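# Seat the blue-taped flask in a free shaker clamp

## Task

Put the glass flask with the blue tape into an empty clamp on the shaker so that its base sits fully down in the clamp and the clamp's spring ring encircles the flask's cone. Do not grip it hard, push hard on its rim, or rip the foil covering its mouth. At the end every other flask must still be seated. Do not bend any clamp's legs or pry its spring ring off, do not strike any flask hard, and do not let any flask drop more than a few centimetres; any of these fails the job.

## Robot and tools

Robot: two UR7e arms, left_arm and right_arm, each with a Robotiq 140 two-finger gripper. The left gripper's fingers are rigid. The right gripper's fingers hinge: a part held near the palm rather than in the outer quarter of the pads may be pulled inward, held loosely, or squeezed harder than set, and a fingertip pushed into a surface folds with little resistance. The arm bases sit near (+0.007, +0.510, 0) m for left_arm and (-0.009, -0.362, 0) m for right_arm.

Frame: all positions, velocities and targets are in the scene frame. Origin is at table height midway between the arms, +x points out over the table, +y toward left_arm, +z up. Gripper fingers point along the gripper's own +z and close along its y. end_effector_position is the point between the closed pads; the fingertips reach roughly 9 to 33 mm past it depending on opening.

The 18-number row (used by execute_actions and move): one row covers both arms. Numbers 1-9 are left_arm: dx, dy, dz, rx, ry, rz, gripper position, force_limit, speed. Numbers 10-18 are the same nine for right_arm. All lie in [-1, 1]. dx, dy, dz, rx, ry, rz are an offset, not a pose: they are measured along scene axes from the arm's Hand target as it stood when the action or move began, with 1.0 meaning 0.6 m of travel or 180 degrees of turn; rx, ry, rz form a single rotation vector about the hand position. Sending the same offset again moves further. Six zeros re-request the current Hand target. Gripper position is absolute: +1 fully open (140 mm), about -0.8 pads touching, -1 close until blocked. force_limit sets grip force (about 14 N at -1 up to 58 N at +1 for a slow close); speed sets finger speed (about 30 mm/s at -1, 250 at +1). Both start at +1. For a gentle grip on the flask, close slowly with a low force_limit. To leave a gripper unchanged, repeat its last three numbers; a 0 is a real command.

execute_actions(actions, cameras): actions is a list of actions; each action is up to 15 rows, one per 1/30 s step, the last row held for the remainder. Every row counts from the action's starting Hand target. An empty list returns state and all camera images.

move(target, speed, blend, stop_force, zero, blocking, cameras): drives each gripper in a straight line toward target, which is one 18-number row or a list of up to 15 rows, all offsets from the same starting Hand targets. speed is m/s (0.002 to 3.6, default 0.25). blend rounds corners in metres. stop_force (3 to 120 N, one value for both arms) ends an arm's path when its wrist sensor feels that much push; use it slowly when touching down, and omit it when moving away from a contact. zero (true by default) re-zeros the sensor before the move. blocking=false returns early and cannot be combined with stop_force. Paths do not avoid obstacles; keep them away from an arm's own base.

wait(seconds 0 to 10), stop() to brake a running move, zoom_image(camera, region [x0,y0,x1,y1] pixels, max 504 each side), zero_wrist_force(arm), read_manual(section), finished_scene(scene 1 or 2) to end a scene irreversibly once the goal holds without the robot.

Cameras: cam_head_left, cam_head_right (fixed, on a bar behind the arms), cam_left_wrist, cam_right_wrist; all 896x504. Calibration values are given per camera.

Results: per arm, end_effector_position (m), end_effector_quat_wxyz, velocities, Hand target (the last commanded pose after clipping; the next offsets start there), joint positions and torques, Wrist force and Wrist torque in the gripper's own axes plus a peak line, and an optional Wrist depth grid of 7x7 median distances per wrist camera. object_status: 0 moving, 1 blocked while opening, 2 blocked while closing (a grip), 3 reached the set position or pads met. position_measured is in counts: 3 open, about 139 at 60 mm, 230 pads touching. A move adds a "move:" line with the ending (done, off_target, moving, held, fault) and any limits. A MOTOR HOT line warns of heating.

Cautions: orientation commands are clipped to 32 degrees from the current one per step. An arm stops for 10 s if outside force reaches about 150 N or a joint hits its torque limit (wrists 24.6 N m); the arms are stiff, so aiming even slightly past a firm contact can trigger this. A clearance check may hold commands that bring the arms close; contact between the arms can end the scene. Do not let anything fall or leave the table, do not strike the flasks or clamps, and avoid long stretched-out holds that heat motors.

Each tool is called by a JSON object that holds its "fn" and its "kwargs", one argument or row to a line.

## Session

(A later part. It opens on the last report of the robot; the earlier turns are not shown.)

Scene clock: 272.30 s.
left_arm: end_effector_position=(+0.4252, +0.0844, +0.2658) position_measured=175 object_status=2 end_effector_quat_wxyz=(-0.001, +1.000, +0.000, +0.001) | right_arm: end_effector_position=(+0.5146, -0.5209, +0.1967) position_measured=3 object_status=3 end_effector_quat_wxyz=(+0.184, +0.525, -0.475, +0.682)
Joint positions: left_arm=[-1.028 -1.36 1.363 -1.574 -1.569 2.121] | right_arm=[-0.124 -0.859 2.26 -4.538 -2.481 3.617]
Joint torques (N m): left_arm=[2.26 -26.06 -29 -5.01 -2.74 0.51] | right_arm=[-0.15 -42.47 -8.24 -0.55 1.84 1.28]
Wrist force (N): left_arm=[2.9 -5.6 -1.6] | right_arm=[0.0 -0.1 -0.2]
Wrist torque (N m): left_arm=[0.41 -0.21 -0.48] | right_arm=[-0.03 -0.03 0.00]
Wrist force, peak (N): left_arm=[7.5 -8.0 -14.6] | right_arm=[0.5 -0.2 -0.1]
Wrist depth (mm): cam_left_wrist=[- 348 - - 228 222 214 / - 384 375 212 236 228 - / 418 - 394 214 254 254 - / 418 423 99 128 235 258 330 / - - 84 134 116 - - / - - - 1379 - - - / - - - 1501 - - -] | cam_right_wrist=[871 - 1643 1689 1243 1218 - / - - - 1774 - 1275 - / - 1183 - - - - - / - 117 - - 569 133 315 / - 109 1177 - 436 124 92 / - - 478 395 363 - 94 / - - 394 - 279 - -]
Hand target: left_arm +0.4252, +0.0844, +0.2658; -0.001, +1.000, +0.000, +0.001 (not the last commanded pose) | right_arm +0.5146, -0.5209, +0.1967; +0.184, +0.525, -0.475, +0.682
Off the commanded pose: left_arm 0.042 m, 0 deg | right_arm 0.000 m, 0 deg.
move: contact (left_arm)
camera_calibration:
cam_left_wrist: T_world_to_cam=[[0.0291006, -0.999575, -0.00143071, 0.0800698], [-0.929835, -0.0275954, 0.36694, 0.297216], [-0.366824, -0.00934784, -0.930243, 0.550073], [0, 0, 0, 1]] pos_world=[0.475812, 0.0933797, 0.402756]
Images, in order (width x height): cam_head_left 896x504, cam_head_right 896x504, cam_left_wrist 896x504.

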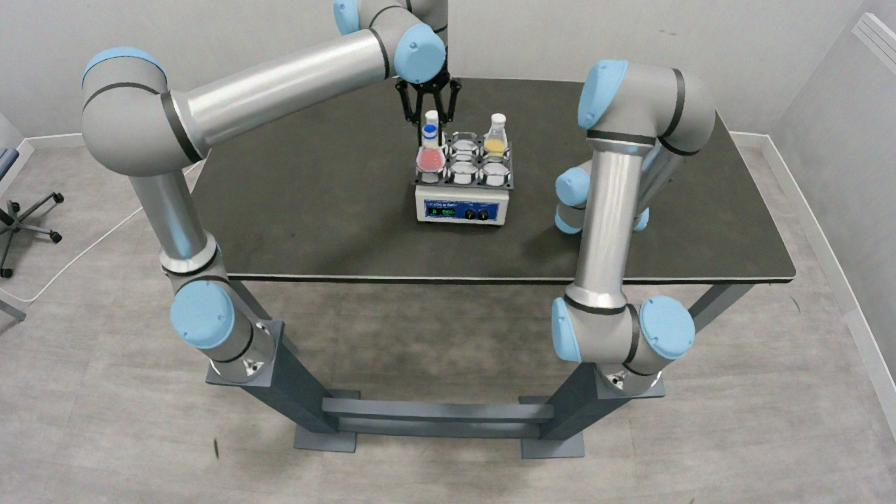

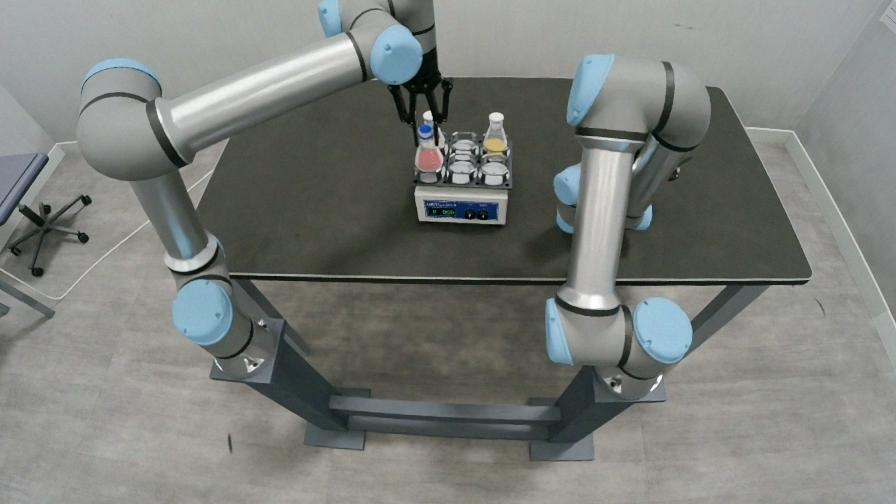

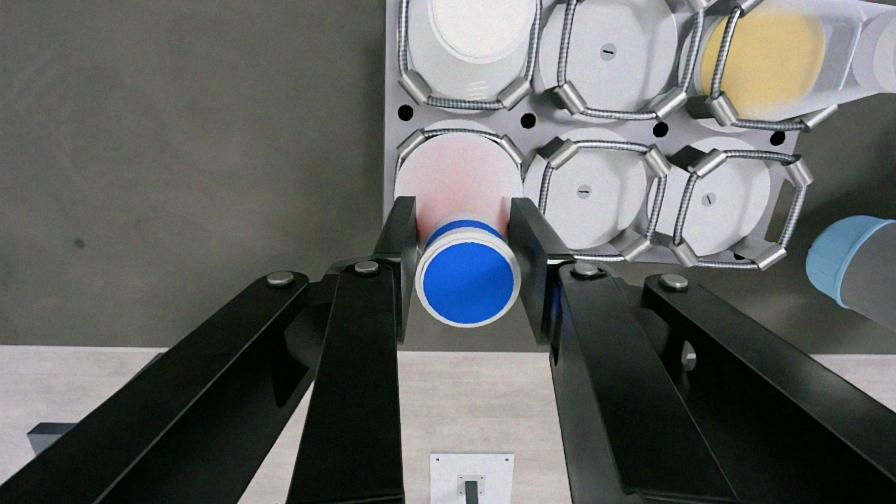

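{"fn": "move", "kwargs": {
  "target": [
    [0.0007,0.0022,0.004,0,0,0,-1,-0.05,-1,0,0,0,0,0,0,1,1,1]
  ],
  "speed": 0.05
}}

{"fn": "move", "kwargs": {
  "target": [0,0,-0.072,0,0,0,-1,-0.05,-1,0,0,0,0,0,0,1,1,1],
  "speed": 0.012,
  "stop_force": 26,
  "cameras": ["cam_left_wrist","cam_head_left","cam_head_right"]
}}

{"fn": "zoom_image", "kwargs": {
  "camera": "cam_head_left",
  "region": [400, 130, 470, 200]
}}

{"fn": "zoom_image", "kwargs": {
  "camera": "cam_left_wrist",
  "region": [370, 80, 650, 250]
}}

Scene clock: 275.07 s.
left_arm: end_effector_position=(+0.4256, +0.0857, +0.2682) position_measured=175 object_status=2 end_effector_quat_wxyz=(-0.001, +1.000, +0.000, +0.001) | right_arm: end_effector_position=(+0.5146, -0.5209, +0.1967) position_measured=3 object_status=3 end_effector_quat_wxyz=(+0.184, +0.525, -0.475, +0.682)
Joint positions: left_arm=[-1.027 -1.361 1.359 -1.568 -1.569 2.123] | right_arm=[-0.124 -0.859 2.26 -4.538 -2.481 3.617]
Joint torques (N m): left_arm=[10.37 -40.81 -24.19 -3.51 0.48 0.85] | right_arm=[-0.05 -41.52 -8.6 -0.52 1.89 1.24]
Wrist force (N): left_arm=[1.9 -0.9 4.0] | right_arm=[0.0 -0.1 -0.3]
Wrist torque (N m): left_arm=[0.10 -0.31 -0.55] | right_arm=[-0.04 -0.01 0.00]
Wrist force, peak (N): left_arm=[3.3 -6.0 -2.9] | right_arm=[0.1 -0.2 -0.5]
Wrist depth (mm): cam_left_wrist=[358 345 358 - 227 - 216 / - 371 - 214 245 229 - / - 393 - 215 257 258 - / 420 - 112 129 238 258 344 / 443 - 84 136 116 438 - / - - - 1403 - - - / - - - 1473 - - -] | cam_right_wrist=[- 1183 - 1493 1677 1243 1139 / 1024 1083 - 1475 1530 1391 1194 / 972 - - 1943 - - 1275 / 935 117 - - 482 132 346 / - 109 - - - 123 92 / - 1055 - 398 345 310 94 / - - - - 277 253 -]
Hand target: left_arm +0.4256, +0.0857, +0.2682; -0.001, +1.000, +0.000, +0.001 | right_arm +0.5146, -0.5209, +0.1967; +0.184, +0.525, -0.475, +0.682
Off the commanded pose: left_arm 0.000 m, 0 deg | right_arm 0.000 m, 0 deg.
move: done

Scene clock: 276.27 s.
left_arm: end_effector_position=(+0.4256, +0.0857, +0.2644) position_measured=175 object_status=2 end_effector_quat_wxyz=(+0.000, +1.000, +0.000, +0.001) | right_arm: end_effector_position=(+0.5146, -0.5209, +0.1967) position_measured=3 object_status=3 end_effector_quat_wxyz=(+0.184, +0.525, -0.475, +0.682)
Joint positions: left_arm=[-1.027 -1.361 1.368 -1.578 -1.569 2.123] | right_arm=[-0.124 -0.859 2.26 -4.538 -2.481 3.617]
Joint torques (N m): left_arm=[10.57 -21.09 -23.77 -2.08 1.14 -0.46] | right_arm=[0.72 -40.39 -8.03 -0.57 1.68 1.33]
Wrist force (N): left_arm=[0.1 0.7 -11.5] | right_arm=[0.2 0.1 0.2]
Wrist torque (N m): left_arm=[-0.03 -0.41 -0.50] | right_arm=[0.02 -0.03 0.00]
Wrist force, peak (N): left_arm=[-4.9 1.2 -27.7] | right_arm=[0.5 -0.4 -0.2]
Wrist depth (mm): cam_left_wrist=[- - - - 226 216 212 / - - 374 218 238 225 223 / - - 391 215 250 250 - / 413 - - 128 121 - 328 / - - 84 134 116 - 439 / - - - 1387 - - - / - - - 1473 - - -] | cam_right_wrist=[- - - - 1360 1160 - / - 1256 - 1724 - - - / - - 1600 1787 - 1560 - / - 117 - 1724 - 133 - / - 109 - - - 123 92 / - - 539 - - 277 94 / - - 397 375 279 257 -]
Hand target: left_arm +0.4256, +0.0857, +0.2644; +0.000, +1.000, +0.000, +0.001 (not the last commanded pose) | right_arm +0.5146, -0.5209, +0.1967; +0.184, +0.525, -0.475, +0.682
Off the commanded pose: left_arm 0.039 m, 0 deg | right_arm 0.000 m, 0 deg.
move: contact (left_arm)
camera_calibration:
cam_left_wrist: T_world_to_cam=[[0.0290182, -0.999578, -0.0010759, 0.0812542], [-0.929873, -0.0273895, 0.366861, 0.298131], [-0.366736, -0.00964521, -0.930275, 0.549021], [0, 0, 0, 1]] pos_world=[0.476211, 0.094681, 0.401456]
Images, in order (width x height): cam_head_left 896x504, cam_head_right 896x504, cam_left_wrist 896x504.

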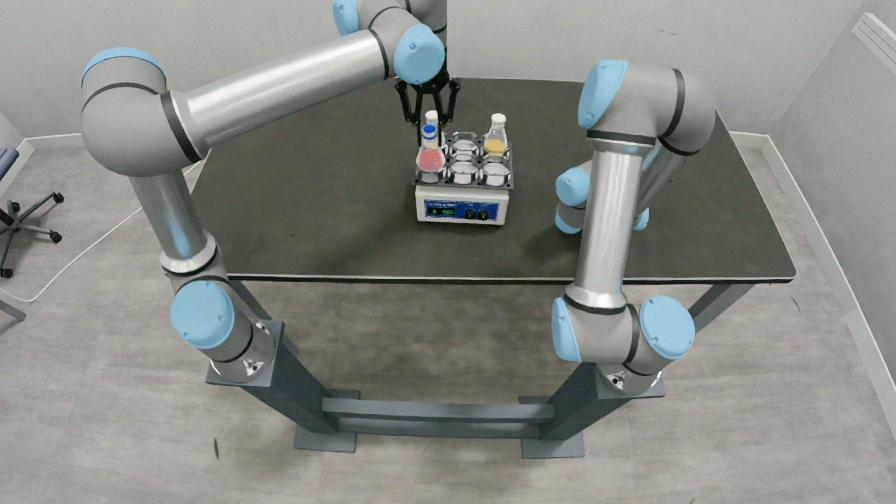

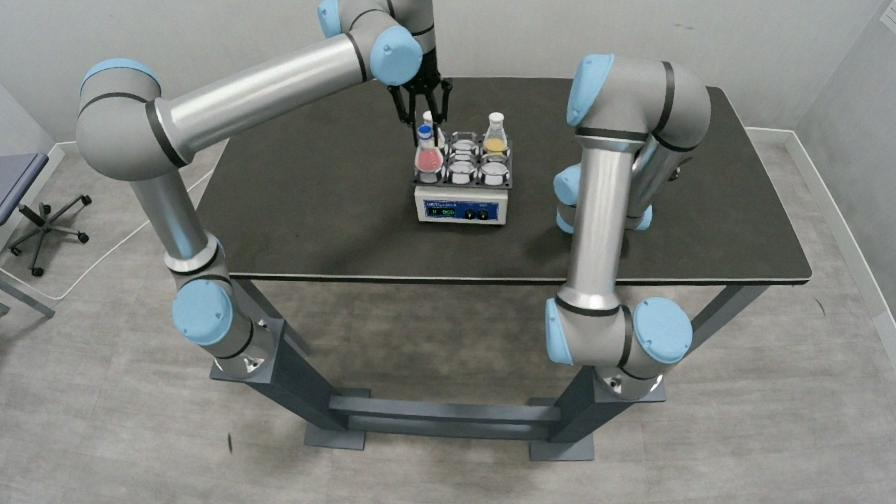

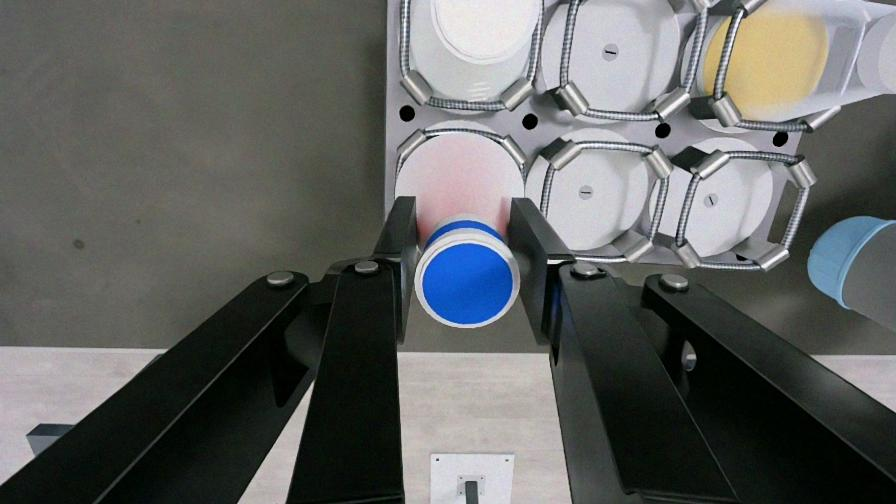

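Scaled by 7.200 from the camera's 896x504 image, which has a finer 1280x720 frame.

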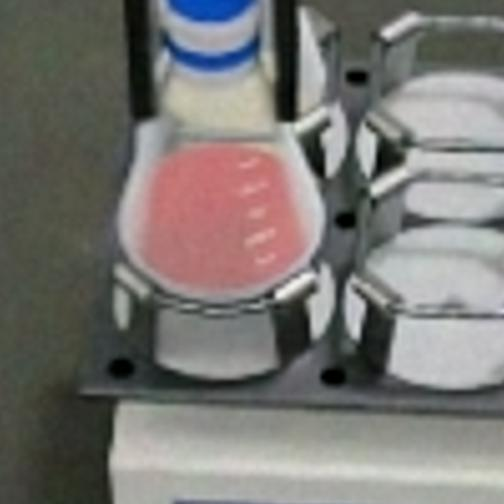

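Scaled by 1.800 from the camera's 896x504 image, which has a finer 1280x720 frame.

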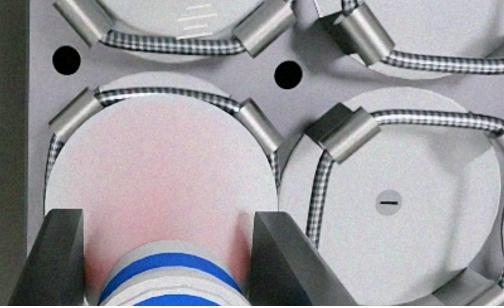

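{"fn": "move", "kwargs": {
  "target": [0,0,-0.065,0,0,0,-1,-0.05,-1,0,0,0,0,0,0,1,1,1],
  "speed": 0.01,
  "stop_force": 36,
  "zero": false,
  "cameras": ["cam_left_wrist","cam_head_left","cam_head_right"]
}}

{"fn": "zoom_image", "kwargs": {
  "camera": "cam_head_left",
  "region": [400, 130, 470, 200]
}}

{"fn": "zoom_image", "kwargs": {
  "camera": "cam_left_wrist",
  "region": [370, 80, 650, 250]
}}

Scene clock: 278.63 s.
left_arm: end_effector_position=(+0.4257, +0.0856, +0.2639) position_measured=175 object_status=2 end_effector_quat_wxyz=(+0.000, +1.000, +0.000, +0.001) | right_arm: end_effector_position=(+0.5146, -0.5209, +0.1967) position_measured=3 object_status=3 end_effector_quat_wxyz=(+0.184, +0.525, -0.475, +0.682)
Joint positions: left_arm=[-1.027 -1.361 1.37 -1.58 -1.569 2.123] | right_arm=[-0.124 -0.859 2.26 -4.538 -2.481 3.617]
Joint torques (N m): left_arm=[10.89 -16.97 -21.26 -1.75 1.24 -0.48] | right_arm=[-0.86 -41.87 -8.9 -0.57 1.86 1.41]
Wrist force (N): left_arm=[-2.9 0.9 -17.5] | right_arm=[0.2 -0.2 0.1]
Wrist torque (N m): left_arm=[0.06 -0.42 -0.52] | right_arm=[-0.05 -0.05 0.00]
Wrist force, peak (N): left_arm=[-8.2 -0.9 -39.0] | right_arm=[0.5 -0.2 -0.3]
Wrist depth (mm): cam_left_wrist=[- - 361 - 224 219 204 / 377 368 - 226 236 219 218 / - 391 - 215 252 236 - / - - - 128 250 263 345 / 434 - 84 134 116 - - / - - - 1355 - - - / - - - 1446 - - -] | cam_right_wrist=[- 1224 - 1666 1424 1345 1055 / 949 - - 1622 1338 1677 - / - - - 1975 1550 1424 - / - 127 - - 562 133 328 / - 109 - 533 - 124 92 / - - - 411 345 290 94 / - - 412 343 278 253 -]
Hand target: left_arm +0.4257, +0.0856, +0.2639; +0.000, +1.000, +0.000, +0.001 (not the last commanded pose) | right_arm +0.5146, -0.5209, +0.1967; +0.184, +0.525, -0.475, +0.682
Off the commanded pose: left_arm 0.038 m, 0 deg | right_arm 0.000 m, 0 deg.
move: contact (left_arm)
camera_calibration:
cam_left_wrist: T_world_to_cam=[[0.0290895, -0.999576, -0.000885984, 0.0810441], [-0.929918, -0.0273873, 0.366746, 0.298379], [-0.366615, -0.00984455, -0.930321, 0.548534], [0, 0, 0, 1]] pos_world=[0.476211, 0.0945816, 0.400955]
Images, in order (width x height): cam_head_left 896x504, cam_head_right 896x504, cam_left_wrist 896x504.

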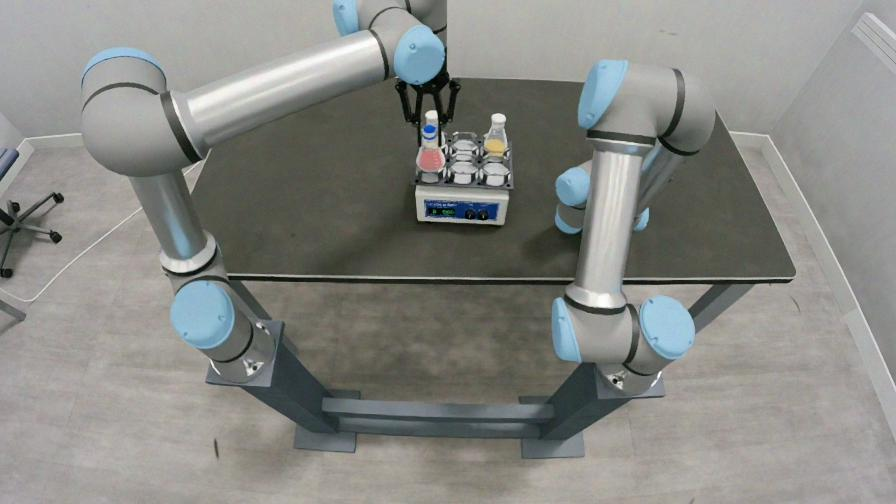

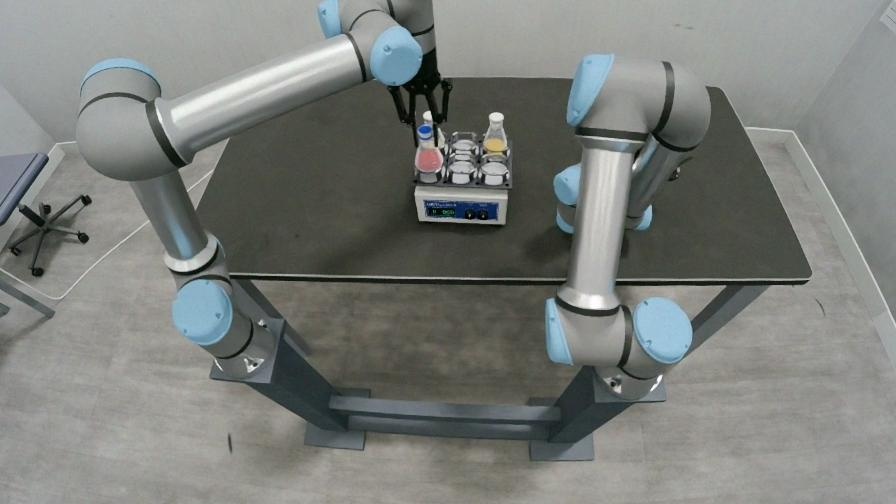

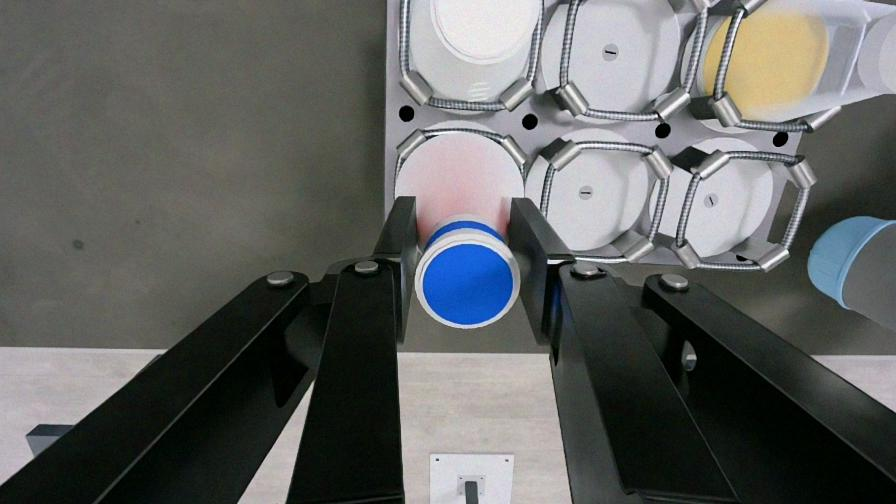

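Scaled by 7.200 from the camera's 896x504 image, which has a finer 1280x720 frame.

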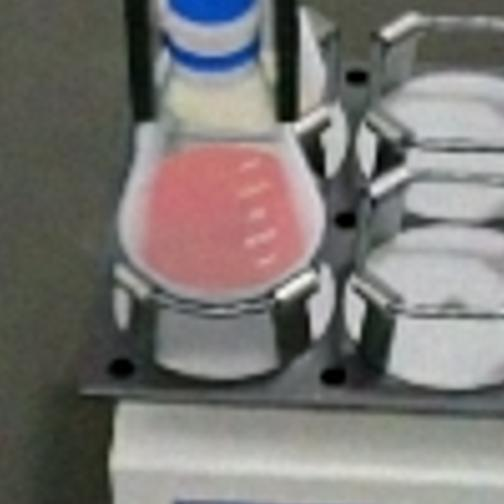

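Scaled by 1.800 from the camera's 896x504 image, which has a finer 1280x720 frame.

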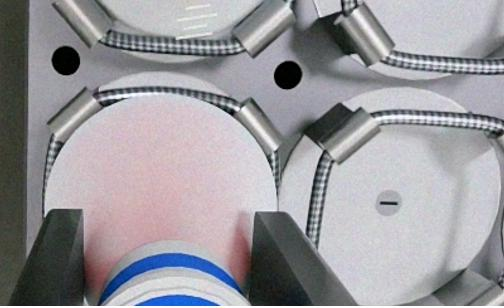

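{"fn": "move", "kwargs": {
  "target": [
    [-0.0005,0,0.03,0,0,0,-1,-0.05,-1,0,0,0,0,0,0,1,1,1],
    [-0.0007,0.0215,0.029,-0.0611,0,0,-1,-0.05,-1,0,0,0,0,0,0,1,1,1]
  ],
  "speed": 0.06,
  "blend": [0.005,0],
  "cameras": ["cam_left_wrist","cam_head_left","cam_head_right"]
}}

{"fn": "zoom_image", "kwargs": {
  "camera": "cam_head_left",
  "region": [400, 110, 480, 200]
}}

{"fn": "zoom_image", "kwargs": {
  "camera": "cam_left_wrist",
  "region": [370, 80, 650, 250]
}}

Scene clock: 291.67 s.
left_arm: end_effector_position=(+0.4253, +0.0986, +0.2813) position_measured=175 object_status=2 end_effector_quat_wxyz=(+0.096, +0.995, +0.000, +0.001) | right_arm: end_effector_position=(+0.5146, -0.5209, +0.1967) position_measured=3 object_status=3 end_effector_quat_wxyz=(+0.184, +0.525, -0.475, +0.682)
Joint positions: left_arm=[-0.955 -1.479 1.516 -1.765 -1.68 2.186] | right_arm=[-0.124 -0.859 2.26 -4.538 -2.481 3.617]
Joint torques (N m): left_arm=[-15.43 -24.85 -30.17 -2.56 0.95 -1.77] | right_arm=[0.03 -42.09 -7.98 -0.53 1.8 1.29]
Wrist force (N): left_arm=[1.1 -1.5 3.9] | right_arm=[0.2 -0.1 0.0]
Wrist torque (N m): left_arm=[0.02 -0.20 -0.46] | right_arm=[-0.04 -0.05 0.00]
Wrist force, peak (N): left_arm=[-2.9 0.5 -17.5] | right_arm=[0.2 -0.5 -0.2]
Wrist depth (mm): cam_left_wrist=[318 - - 213 252 252 182 / - 370 - 228 252 268 470 / - - - 215 287 299 490 / - 401 405 128 274 403 336 / - - 84 134 116 - 305 / - - - 1412 - - - / - - - - - - -] | cam_right_wrist=[- - 1449 - 1407 1224 - / - 1060 1502 1700 1511 - 1183 / - 1316 - - 1611 1449 - / - 127 - 1762 602 133 - / - 109 - - 429 123 92 / - - - - 361 288 94 / - - - - 278 253 -]
Hand target: left_arm +0.4253, +0.0985, +0.2813; +0.096, +0.995, +0.000, +0.001 | right_arm +0.5146, -0.5209, +0.1967; +0.184, +0.525, -0.475, +0.682
Off the commanded pose: left_arm 0.000 m, 0 deg | right_arm 0.000 m, 0 deg.
move: done
camera_calibration:
cam_left_wrist: T_world_to_cam=[[0.0292864, -0.981371, 0.189877, 0.0385722], [-0.929942, 0.042907, 0.365195, 0.285591], [-0.366539, -0.18727, -0.911361, 0.576901], [0, 0, 0, 1]] pos_world=[0.47591, 0.133636, 0.414145]
Images, in order (width x height): cam_head_left 896x504, cam_head_right 896x504, cam_left_wrist 896x504.

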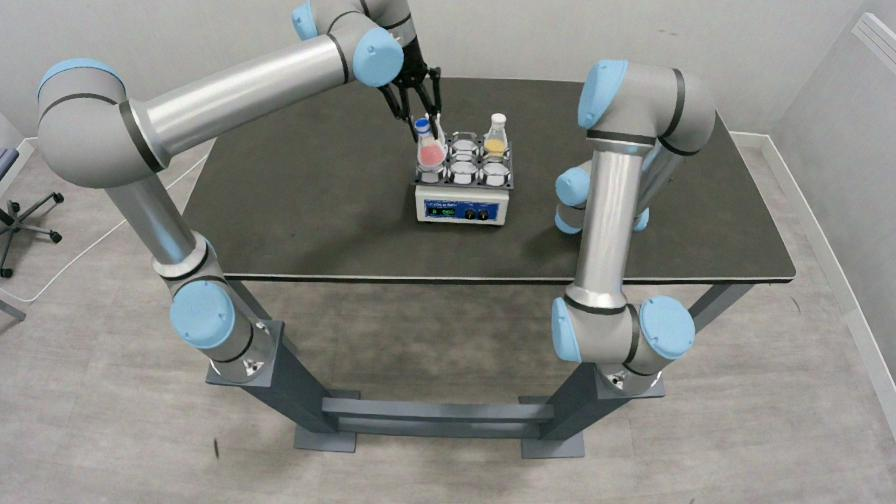

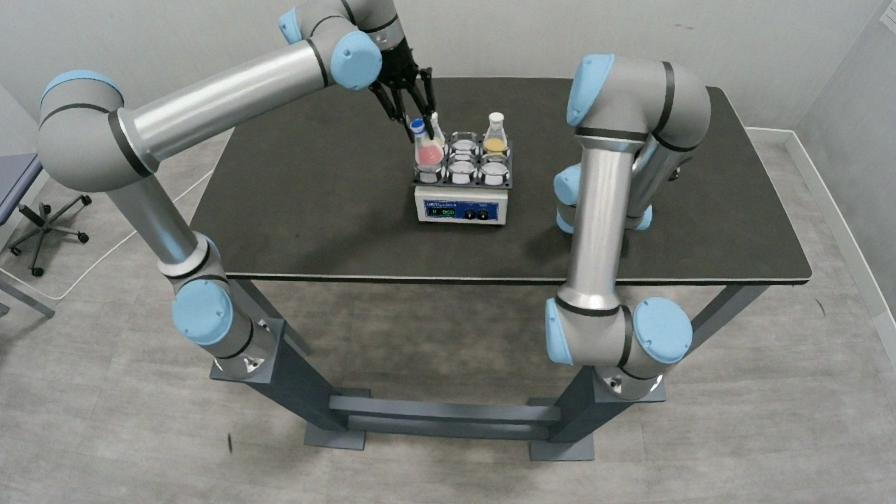

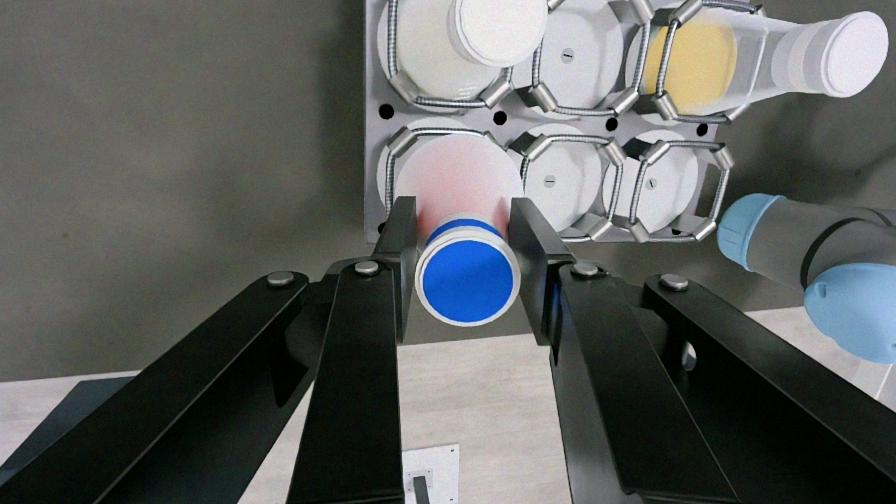

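Scaled by 5.600 from the camera's 896x504 image, which has a finer 1280x720 frame.

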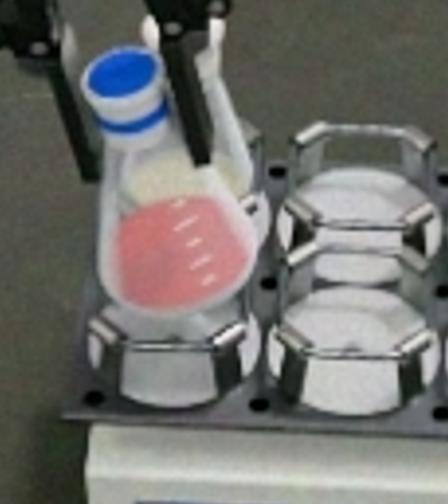

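Scaled by 1.800 from the camera's 896x504 image, which has a finer 1280x720 frame.

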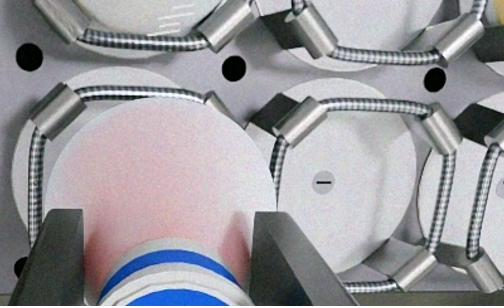

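{"fn": "move", "kwargs": {
  "target": [0,0.001,-0.042,0,0,0,-1,-0.05,-1,0,0,0,0,0,0,1,1,1],
  "speed": 0.015,
  "stop_force": 5,
  "cameras": ["cam_left_wrist","cam_head_left","cam_head_right"]
}}

{"fn": "zoom_image", "kwargs": {
  "camera": "cam_head_left",
  "region": [400, 110, 480, 200]
}}

{"fn": "zoom_image", "kwargs": {
  "camera": "cam_head_right",
  "region": [400, 110, 480, 200]
}}

{"fn": "zoom_image", "kwargs": {
  "camera": "cam_left_wrist",
  "region": [370, 80, 650, 250]
}}

Scene clock: 295.17 s.
left_arm: end_effector_position=(+0.4253, +0.0989, +0.2642) position_measured=175 object_status=2 end_effector_quat_wxyz=(+0.096, +0.995, +0.000, +0.001) | right_arm: end_effector_position=(+0.5146, -0.5209, +0.1967) position_measured=3 object_status=3 end_effector_quat_wxyz=(+0.184, +0.525, -0.475, +0.682)
Joint positions: left_arm=[-0.954 -1.477 1.558 -1.809 -1.681 2.186] | right_arm=[-0.124 -0.859 2.26 -4.538 -2.481 3.617]
Joint torques (N m): left_arm=[3.4 -32.37 -20.4 -4.03 -1.67 0.38] | right_arm=[-0.16 -41.83 -8.45 -0.27 2.01 1.03]
Wrist force (N): left_arm=[1.4 -0.6 0.7] | right_arm=[0.0 -0.4 0.0]
Wrist torque (N m): left_arm=[-0.08 -0.13 -0.47] | right_arm=[-0.08 0.01 0.00]
Wrist force, peak (N): left_arm=[3.1 -1.4 -4.1] | right_arm=[0.5 -0.2 -0.3]
Wrist depth (mm): cam_left_wrist=[305 - 340 214 242 231 166 / 318 341 - 211 252 250 - / - - - 216 265 285 472 / - 378 100 129 268 396 342 / - - 84 134 116 - 305 / - - - 1395 - - - / - - - - - - -] | cam_right_wrist=[- - - 1475 1368 1275 - / - - 1475 1762 - - - / 953 - - - - - - / 968 117 1457 - - 133 - / - 109 1432 - - 123 92 / - 1103 - - - - 94 / - - - 340 279 - -]
Hand target: left_arm +0.4253, +0.0989, +0.2642; +0.096, +0.995, +0.000, +0.001 (not the last commanded pose) | right_arm +0.5146, -0.5209, +0.1967; +0.184, +0.525, -0.475, +0.682
Off the commanded pose: left_arm 0.008 m, 0 deg | right_arm 0.000 m, 0 deg.
move: contact (left_arm)
camera_calibration:
cam_left_wrist: T_world_to_cam=[[0.0290846, -0.981362, 0.189953, 0.0422007], [-0.929948, 0.0431186, 0.365154, 0.291758], [-0.366539, -0.187267, -0.911362, 0.561245], [0, 0, 0, 1]] pos_world=[0.475811, 0.133937, 0.396945]
Images, in order (width x height): cam_head_left 896x504, cam_head_right 896x504, cam_left_wrist 896x504.

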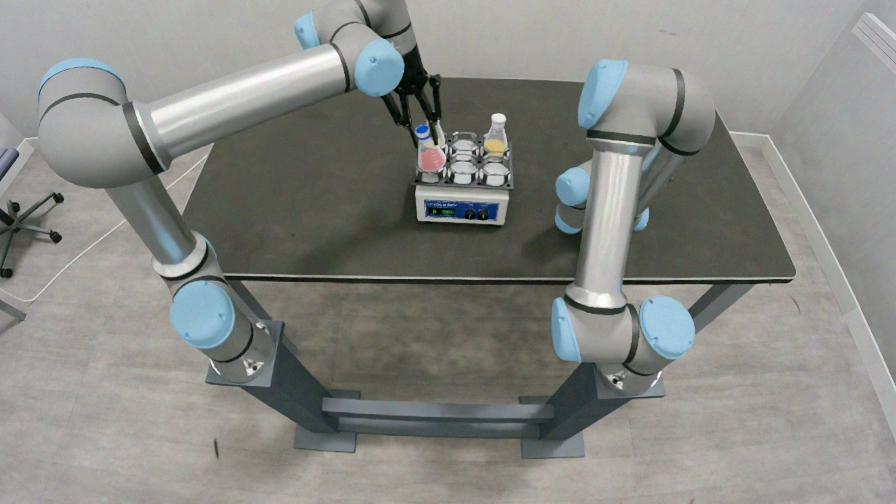

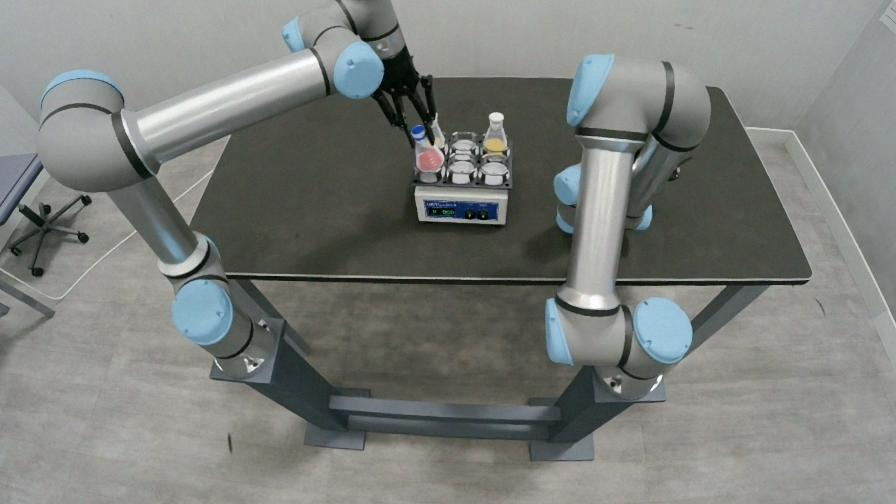

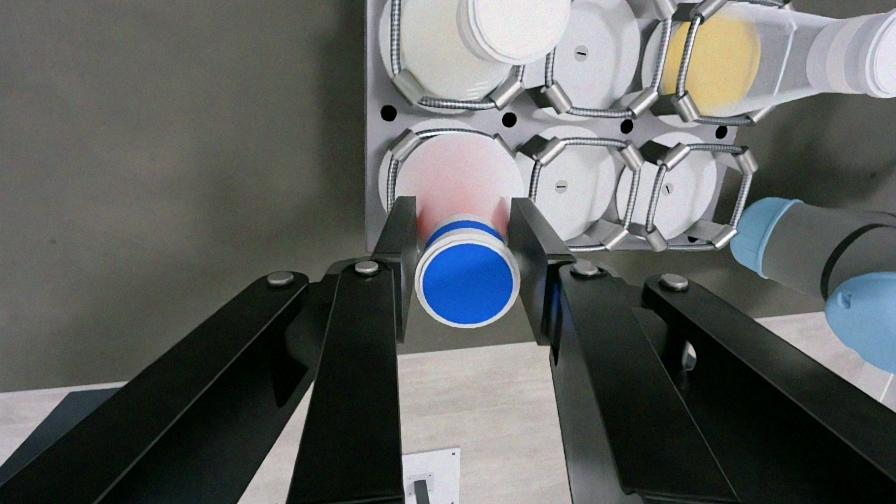

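Scaled by 5.600 from the camera's 896x504 image, which has a finer 1280x720 frame.

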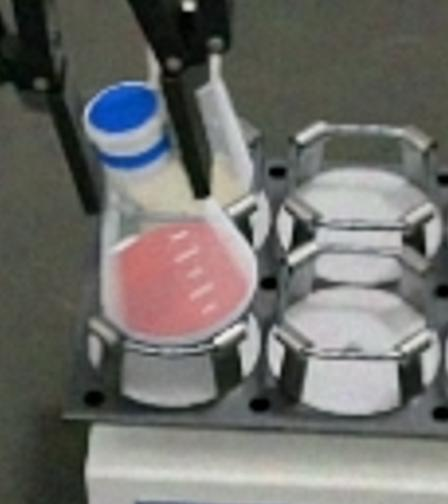

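Scaled by 5.600 from the camera's 896x504 image, which has a finer 1280x720 frame.

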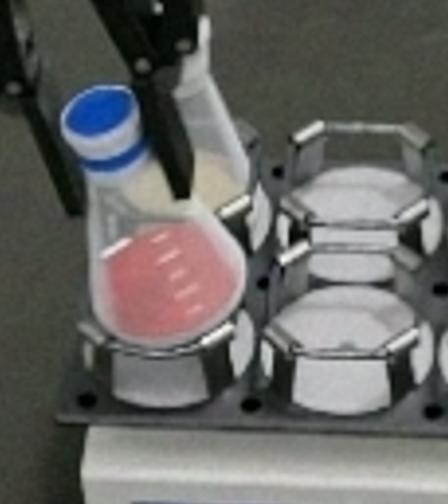

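Scaled by 1.800 from the camera's 896x504 image, which has a finer 1280x720 frame.

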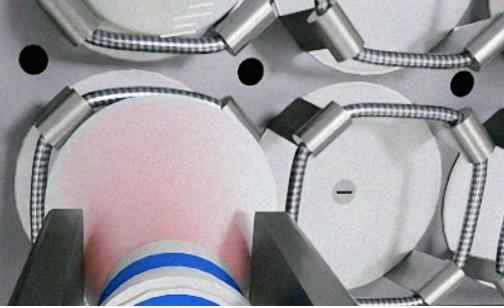

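{"fn": "move", "kwargs": {
  "target": [0,0.0005,-0.022,0,0,0,-1,-0.05,-1,0,0,0,0,0,0,1,1,1],
  "speed": 0.012,
  "stop_force": 25,
  "cameras": ["cam_left_wrist","cam_head_left","cam_head_right"]
}}

{"fn": "zoom_image", "kwargs": {
  "camera": "cam_head_left",
  "region": [400, 110, 480, 200]
}}

{"fn": "zoom_image", "kwargs": {
  "camera": "cam_left_wrist",
  "region": [370, 80, 650, 250]
}}

Scene clock: 298.40 s.
left_arm: end_effector_position=(+0.4253, +0.0989, +0.2620) position_measured=175 object_status=2 end_effector_quat_wxyz=(+0.096, +0.995, +0.000, +0.001) | right_arm: end_effector_position=(+0.5146, -0.5209, +0.1967) position_measured=3 object_status=3 end_effector_quat_wxyz=(+0.184, +0.525, -0.475, +0.682)
Joint positions: left_arm=[-0.954 -1.477 1.563 -1.815 -1.681 2.186] | right_arm=[-0.124 -0.859 2.26 -4.538 -2.481 3.617]
Joint torques (N m): left_arm=[-9.91 -17.1 -25.19 -4.11 -1.15 0.44] | right_arm=[-0.18 -42.93 -9.64 -0.47 1.94 1.32]
Wrist force (N): left_arm=[-0.4 -3.9 -10.2] | right_arm=[0.2 0.1 0.0]
Wrist torque (N m): left_arm=[0.11 -0.15 -0.44] | right_arm=[0.01 -0.04 0.00]
Wrist force, peak (N): left_arm=[-1.8 -6.8 -29.4] | right_arm=[0.4 -0.3 -0.3]
Wrist depth (mm): cam_left_wrist=[- - 328 216 241 236 179 / 323 - - 209 249 248 - / - - - 215 264 277 - / - - - 128 250 294 342 / - - 84 136 116 - 304 / - - - 1412 - - - / - - - - - - -] | cam_right_wrist=[972 1243 1484 1622 1391 1200 - / 999 1103 1502 1570 - 1083 1212 / - - - 1600 1700 1415 1212 / - 117 - - - 133 370 / - 109 - - - 116 92 / - 1074 - - 327 - 94 / - - - 333 - - -]
Hand target: left_arm +0.4253, +0.0989, +0.2620; +0.096, +0.995, +0.000, +0.001 (not the last commanded pose) | right_arm +0.5146, -0.5209, +0.1967; +0.184, +0.525, -0.475, +0.682
Off the commanded pose: left_arm 0.011 m, 0 deg | right_arm 0.000 m, 0 deg.
move: contact (left_arm)
camera_calibration:
cam_left_wrist: T_world_to_cam=[[0.0290447, -0.981319, 0.19018, 0.042524], [-0.930023, 0.0432016, 0.364953, 0.292628], [-0.366351, -0.187472, -0.911395, 0.559282], [0, 0, 0, 1]] pos_world=[0.47581, 0.133937, 0.394844]
Images, in order (width x height): cam_head_left 896x504, cam_head_right 896x504, cam_left_wrist 896x504.

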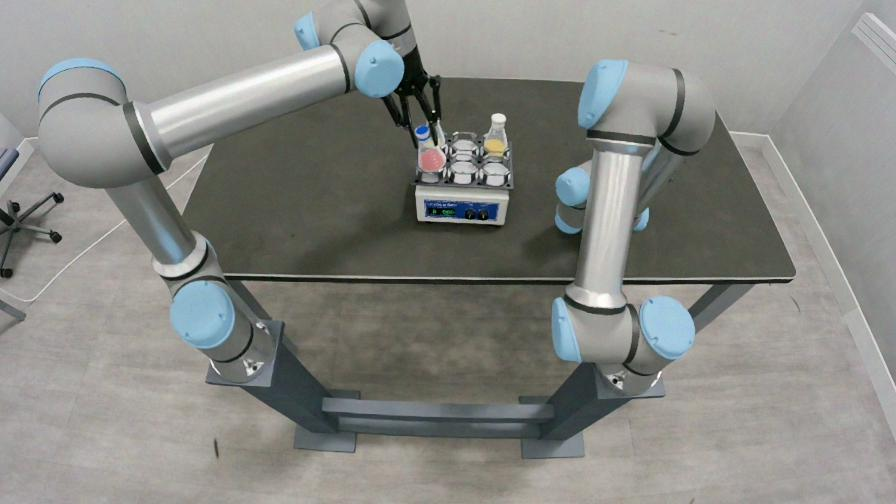

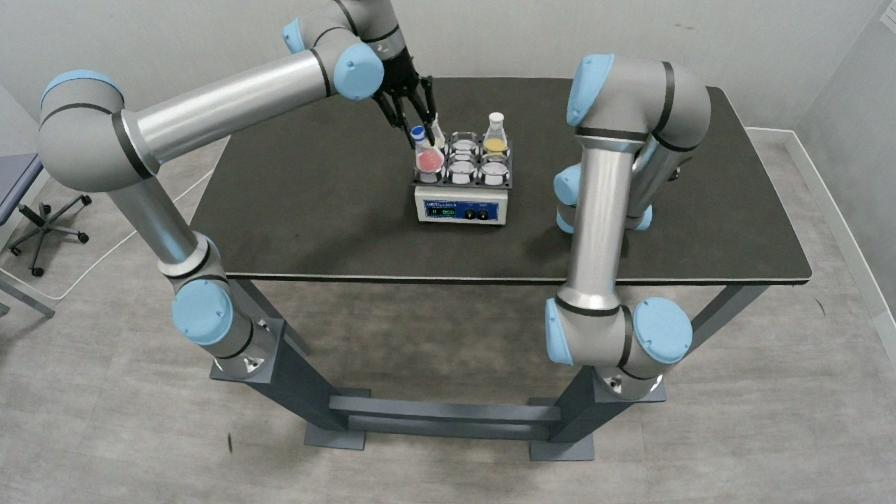

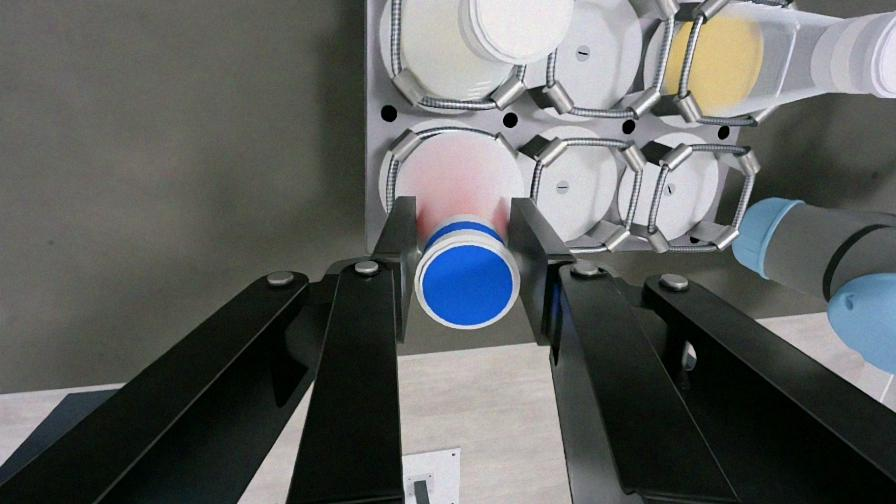

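Scaled by 5.600 from the camera's 896x504 image, which has a finer 1280x720 frame.

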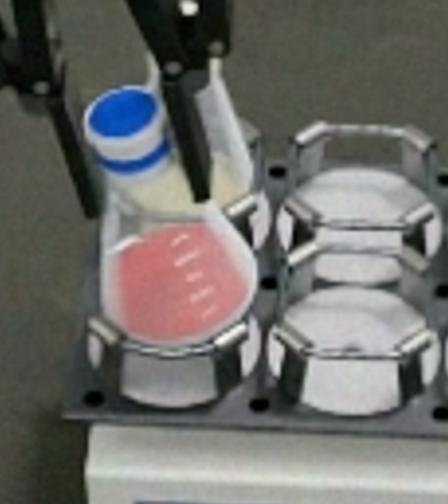

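Scaled by 1.800 from the camera's 896x504 image, which has a finer 1280x720 frame.

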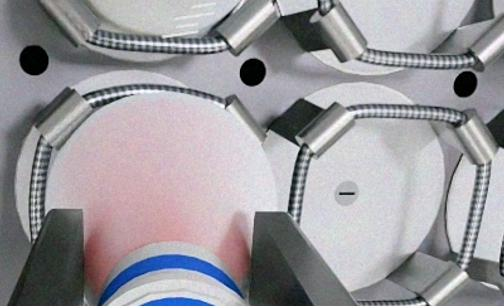

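{"fn": "move", "kwargs": {
  "target": [0,0.003,0.001,0,0,0,-1,-0.05,-1,0,0,0,0,0,0,1,1,1],
  "speed": 0.02
}}

{"fn": "move", "kwargs": {
  "target": [0,0.0005,-0.022,0,0,0,-1,-0.05,-1,0,0,0,0,0,0,1,1,1],
  "speed": 0.012,
  "stop_force": 30,
  "zero": false,
  "cameras": ["cam_left_wrist","cam_head_left","cam_head_right"]
}}

{"fn": "zoom_image", "kwargs": {
  "camera": "cam_head_left",
  "region": [400, 110, 480, 200]
}}

{"fn": "zoom_image", "kwargs": {
  "camera": "cam_left_wrist",
  "region": [370, 80, 650, 250]
}}

Scene clock: 303.87 s.
left_arm: end_effector_position=(+0.4252, +0.1007, +0.2627) position_measured=175 object_status=2 end_effector_quat_wxyz=(+0.096, +0.995, +0.000, +0.001) | right_arm: end_effector_position=(+0.5146, -0.5209, +0.1967) position_measured=3 object_status=3 end_effector_quat_wxyz=(+0.184, +0.525, -0.475, +0.682)
Joint positions: left_arm=[-0.952 -1.48 1.565 -1.813 -1.681 2.188] | right_arm=[-0.124 -0.859 2.26 -4.538 -2.481 3.617]
Joint torques (N m): left_arm=[12.42 -28.72 -14.99 -0.29 0.33 0.94] | right_arm=[0.18 -41.66 -9.33 -0.43 2.02 1.54]
Wrist force (N): left_arm=[-0.3 4.5 -0.7] | right_arm=[0.2 -0.2 0.0]
Wrist torque (N m): left_arm=[-0.49 -0.16 -0.45] | right_arm=[-0.05 -0.04 0.00]
Wrist force, peak (N): left_arm=[-0.2 -3.7 -10.6] | right_arm=[0.6 -0.1 0.0]
Wrist depth (mm): cam_left_wrist=[301 - - - 241 239 173 / 323 341 353 213 250 252 438 / 339 - - 213 264 279 477 / 360 385 - 129 251 293 345 / - - 84 138 116 - 316 / - - - 1395 - - - / - - - 1473 - - -] | cam_right_wrist=[- - 1762 1383 1424 1123 1166 / 979 1200 1466 1814 - 1331 1237 / 979 1243 - 1975 - 1194 - / - 117 - 1440 538 142 - / - 109 - - - 116 92 / - 1020 - - 325 290 94 / - - - - 286 254 -]
Hand target: left_arm +0.4253, +0.1007, +0.2626; +0.096, +0.995, +0.000, +0.001 | right_arm +0.5146, -0.5209, +0.1967; +0.184, +0.525, -0.475, +0.682
Off the commanded pose: left_arm 0.000 m, 0 deg | right_arm 0.000 m, 0 deg.
move: done

Scene clock: 305.07 s.
left_arm: end_effector_position=(+0.4253, +0.1007, +0.2610) position_measured=175 object_status=2 end_effector_quat_wxyz=(+0.096, +0.995, +0.000, +0.001) | right_arm: end_effector_position=(+0.5146, -0.5209, +0.1967) position_measured=3 object_status=3 end_effector_quat_wxyz=(+0.184, +0.525, -0.475, +0.682)
Joint positions: left_arm=[-0.952 -1.48 1.569 -1.818 -1.681 2.188] | right_arm=[-0.124 -0.859 2.26 -4.538 -2.481 3.617]
Joint torques (N m): left_arm=[-0.7 -16.77 -25.31 -3.06 0.89 0.1] | right_arm=[0.53 -42.31 -8.92 -0.2 2.09 1.32]
Wrist force (N): left_arm=[-0.5 -0.4 -9.9] | right_arm=[0.0 -0.2 0.0]
Wrist torque (N m): left_arm=[-0.19 -0.21 -0.47] | right_arm=[-0.04 -0.01 0.00]
Wrist force, peak (N): left_arm=[-3.1 -2.5 -31.7] | right_arm=[0.5 -0.4 -0.2]
Wrist depth (mm): cam_left_wrist=[- 313 337 214 240 240 - / - - 351 210 249 248 - / - 360 365 215 256 259 - / - 365 114 130 249 289 344 / 371 - 84 136 116 - 307 / - - - 1412 - - - / - - - - - - -] | cam_right_wrist=[- 1289 - - 1376 1249 1224 / - - - 1712 1466 - - / - 1108 - 1991 - - 408 / - 127 - 2075 - 133 323 / - 109 - - - 115 92 / - 1079 - - - - 94 / - - - 337 288 255 -]
Hand target: left_arm +0.4253, +0.1007, +0.2610; +0.096, +0.995, +0.000, +0.001 (not the last commanded pose) | right_arm +0.5146, -0.5209, +0.1967; +0.184, +0.525, -0.475, +0.682
Off the commanded pose: left_arm 0.012 m, 0 deg | right_arm 0.000 m, 0 deg.
move: contact (left_arm)
camera_calibration:
cam_left_wrist: T_world_to_cam=[[0.0290488, -0.981242, 0.190577, 0.0444307], [-0.930115, 0.0432982, 0.364708, 0.293074], [-0.366118, -0.187852, -0.91141, 0.558582], [0, 0, 0, 1]] pos_world=[0.475809, 0.135839, 0.393743]
Images, in order (width x height): cam_head_left 896x504, cam_head_right 896x504, cam_left_wrist 896x504.

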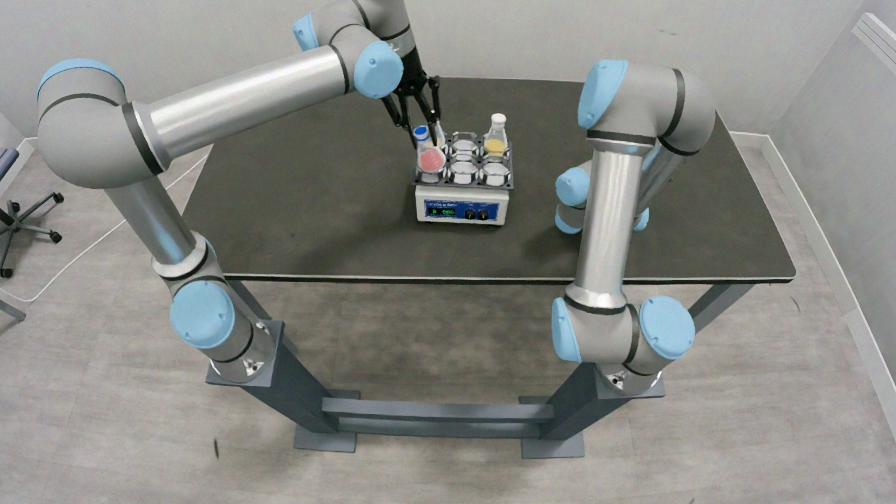

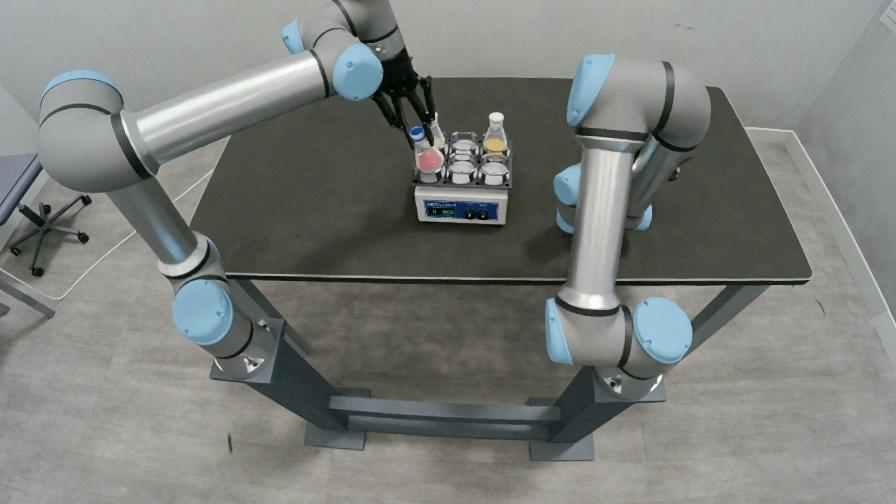

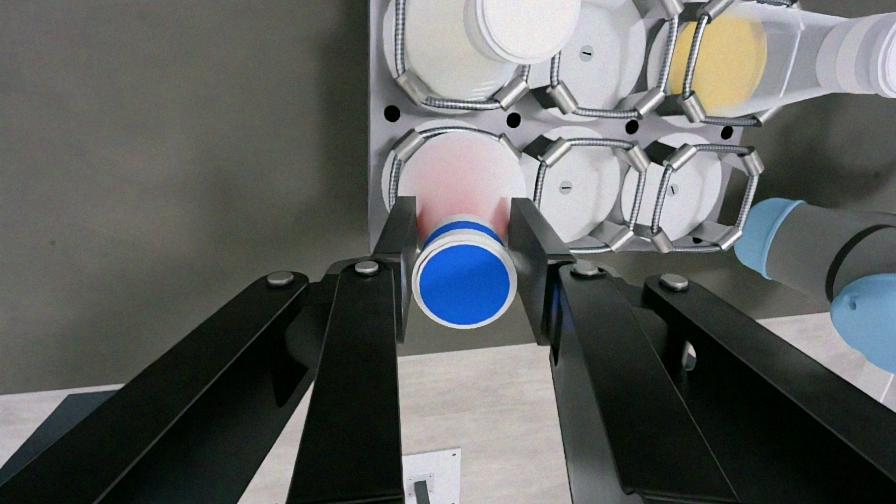

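Scaled by 5.600 from the camera's 896x504 image, which has a finer 1280x720 frame.

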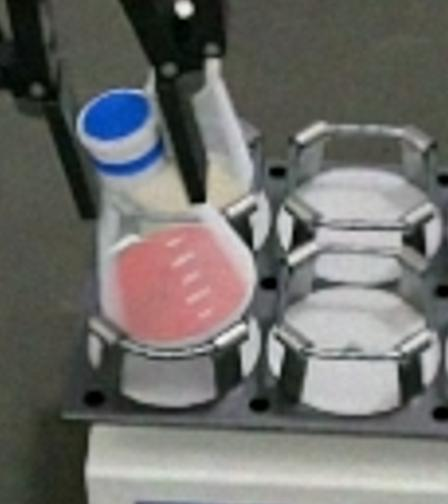

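Scaled by 1.800 from the camera's 896x504 image, which has a finer 1280x720 frame.

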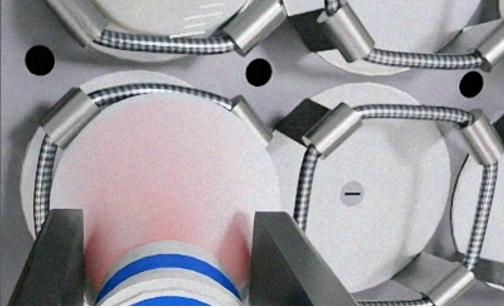

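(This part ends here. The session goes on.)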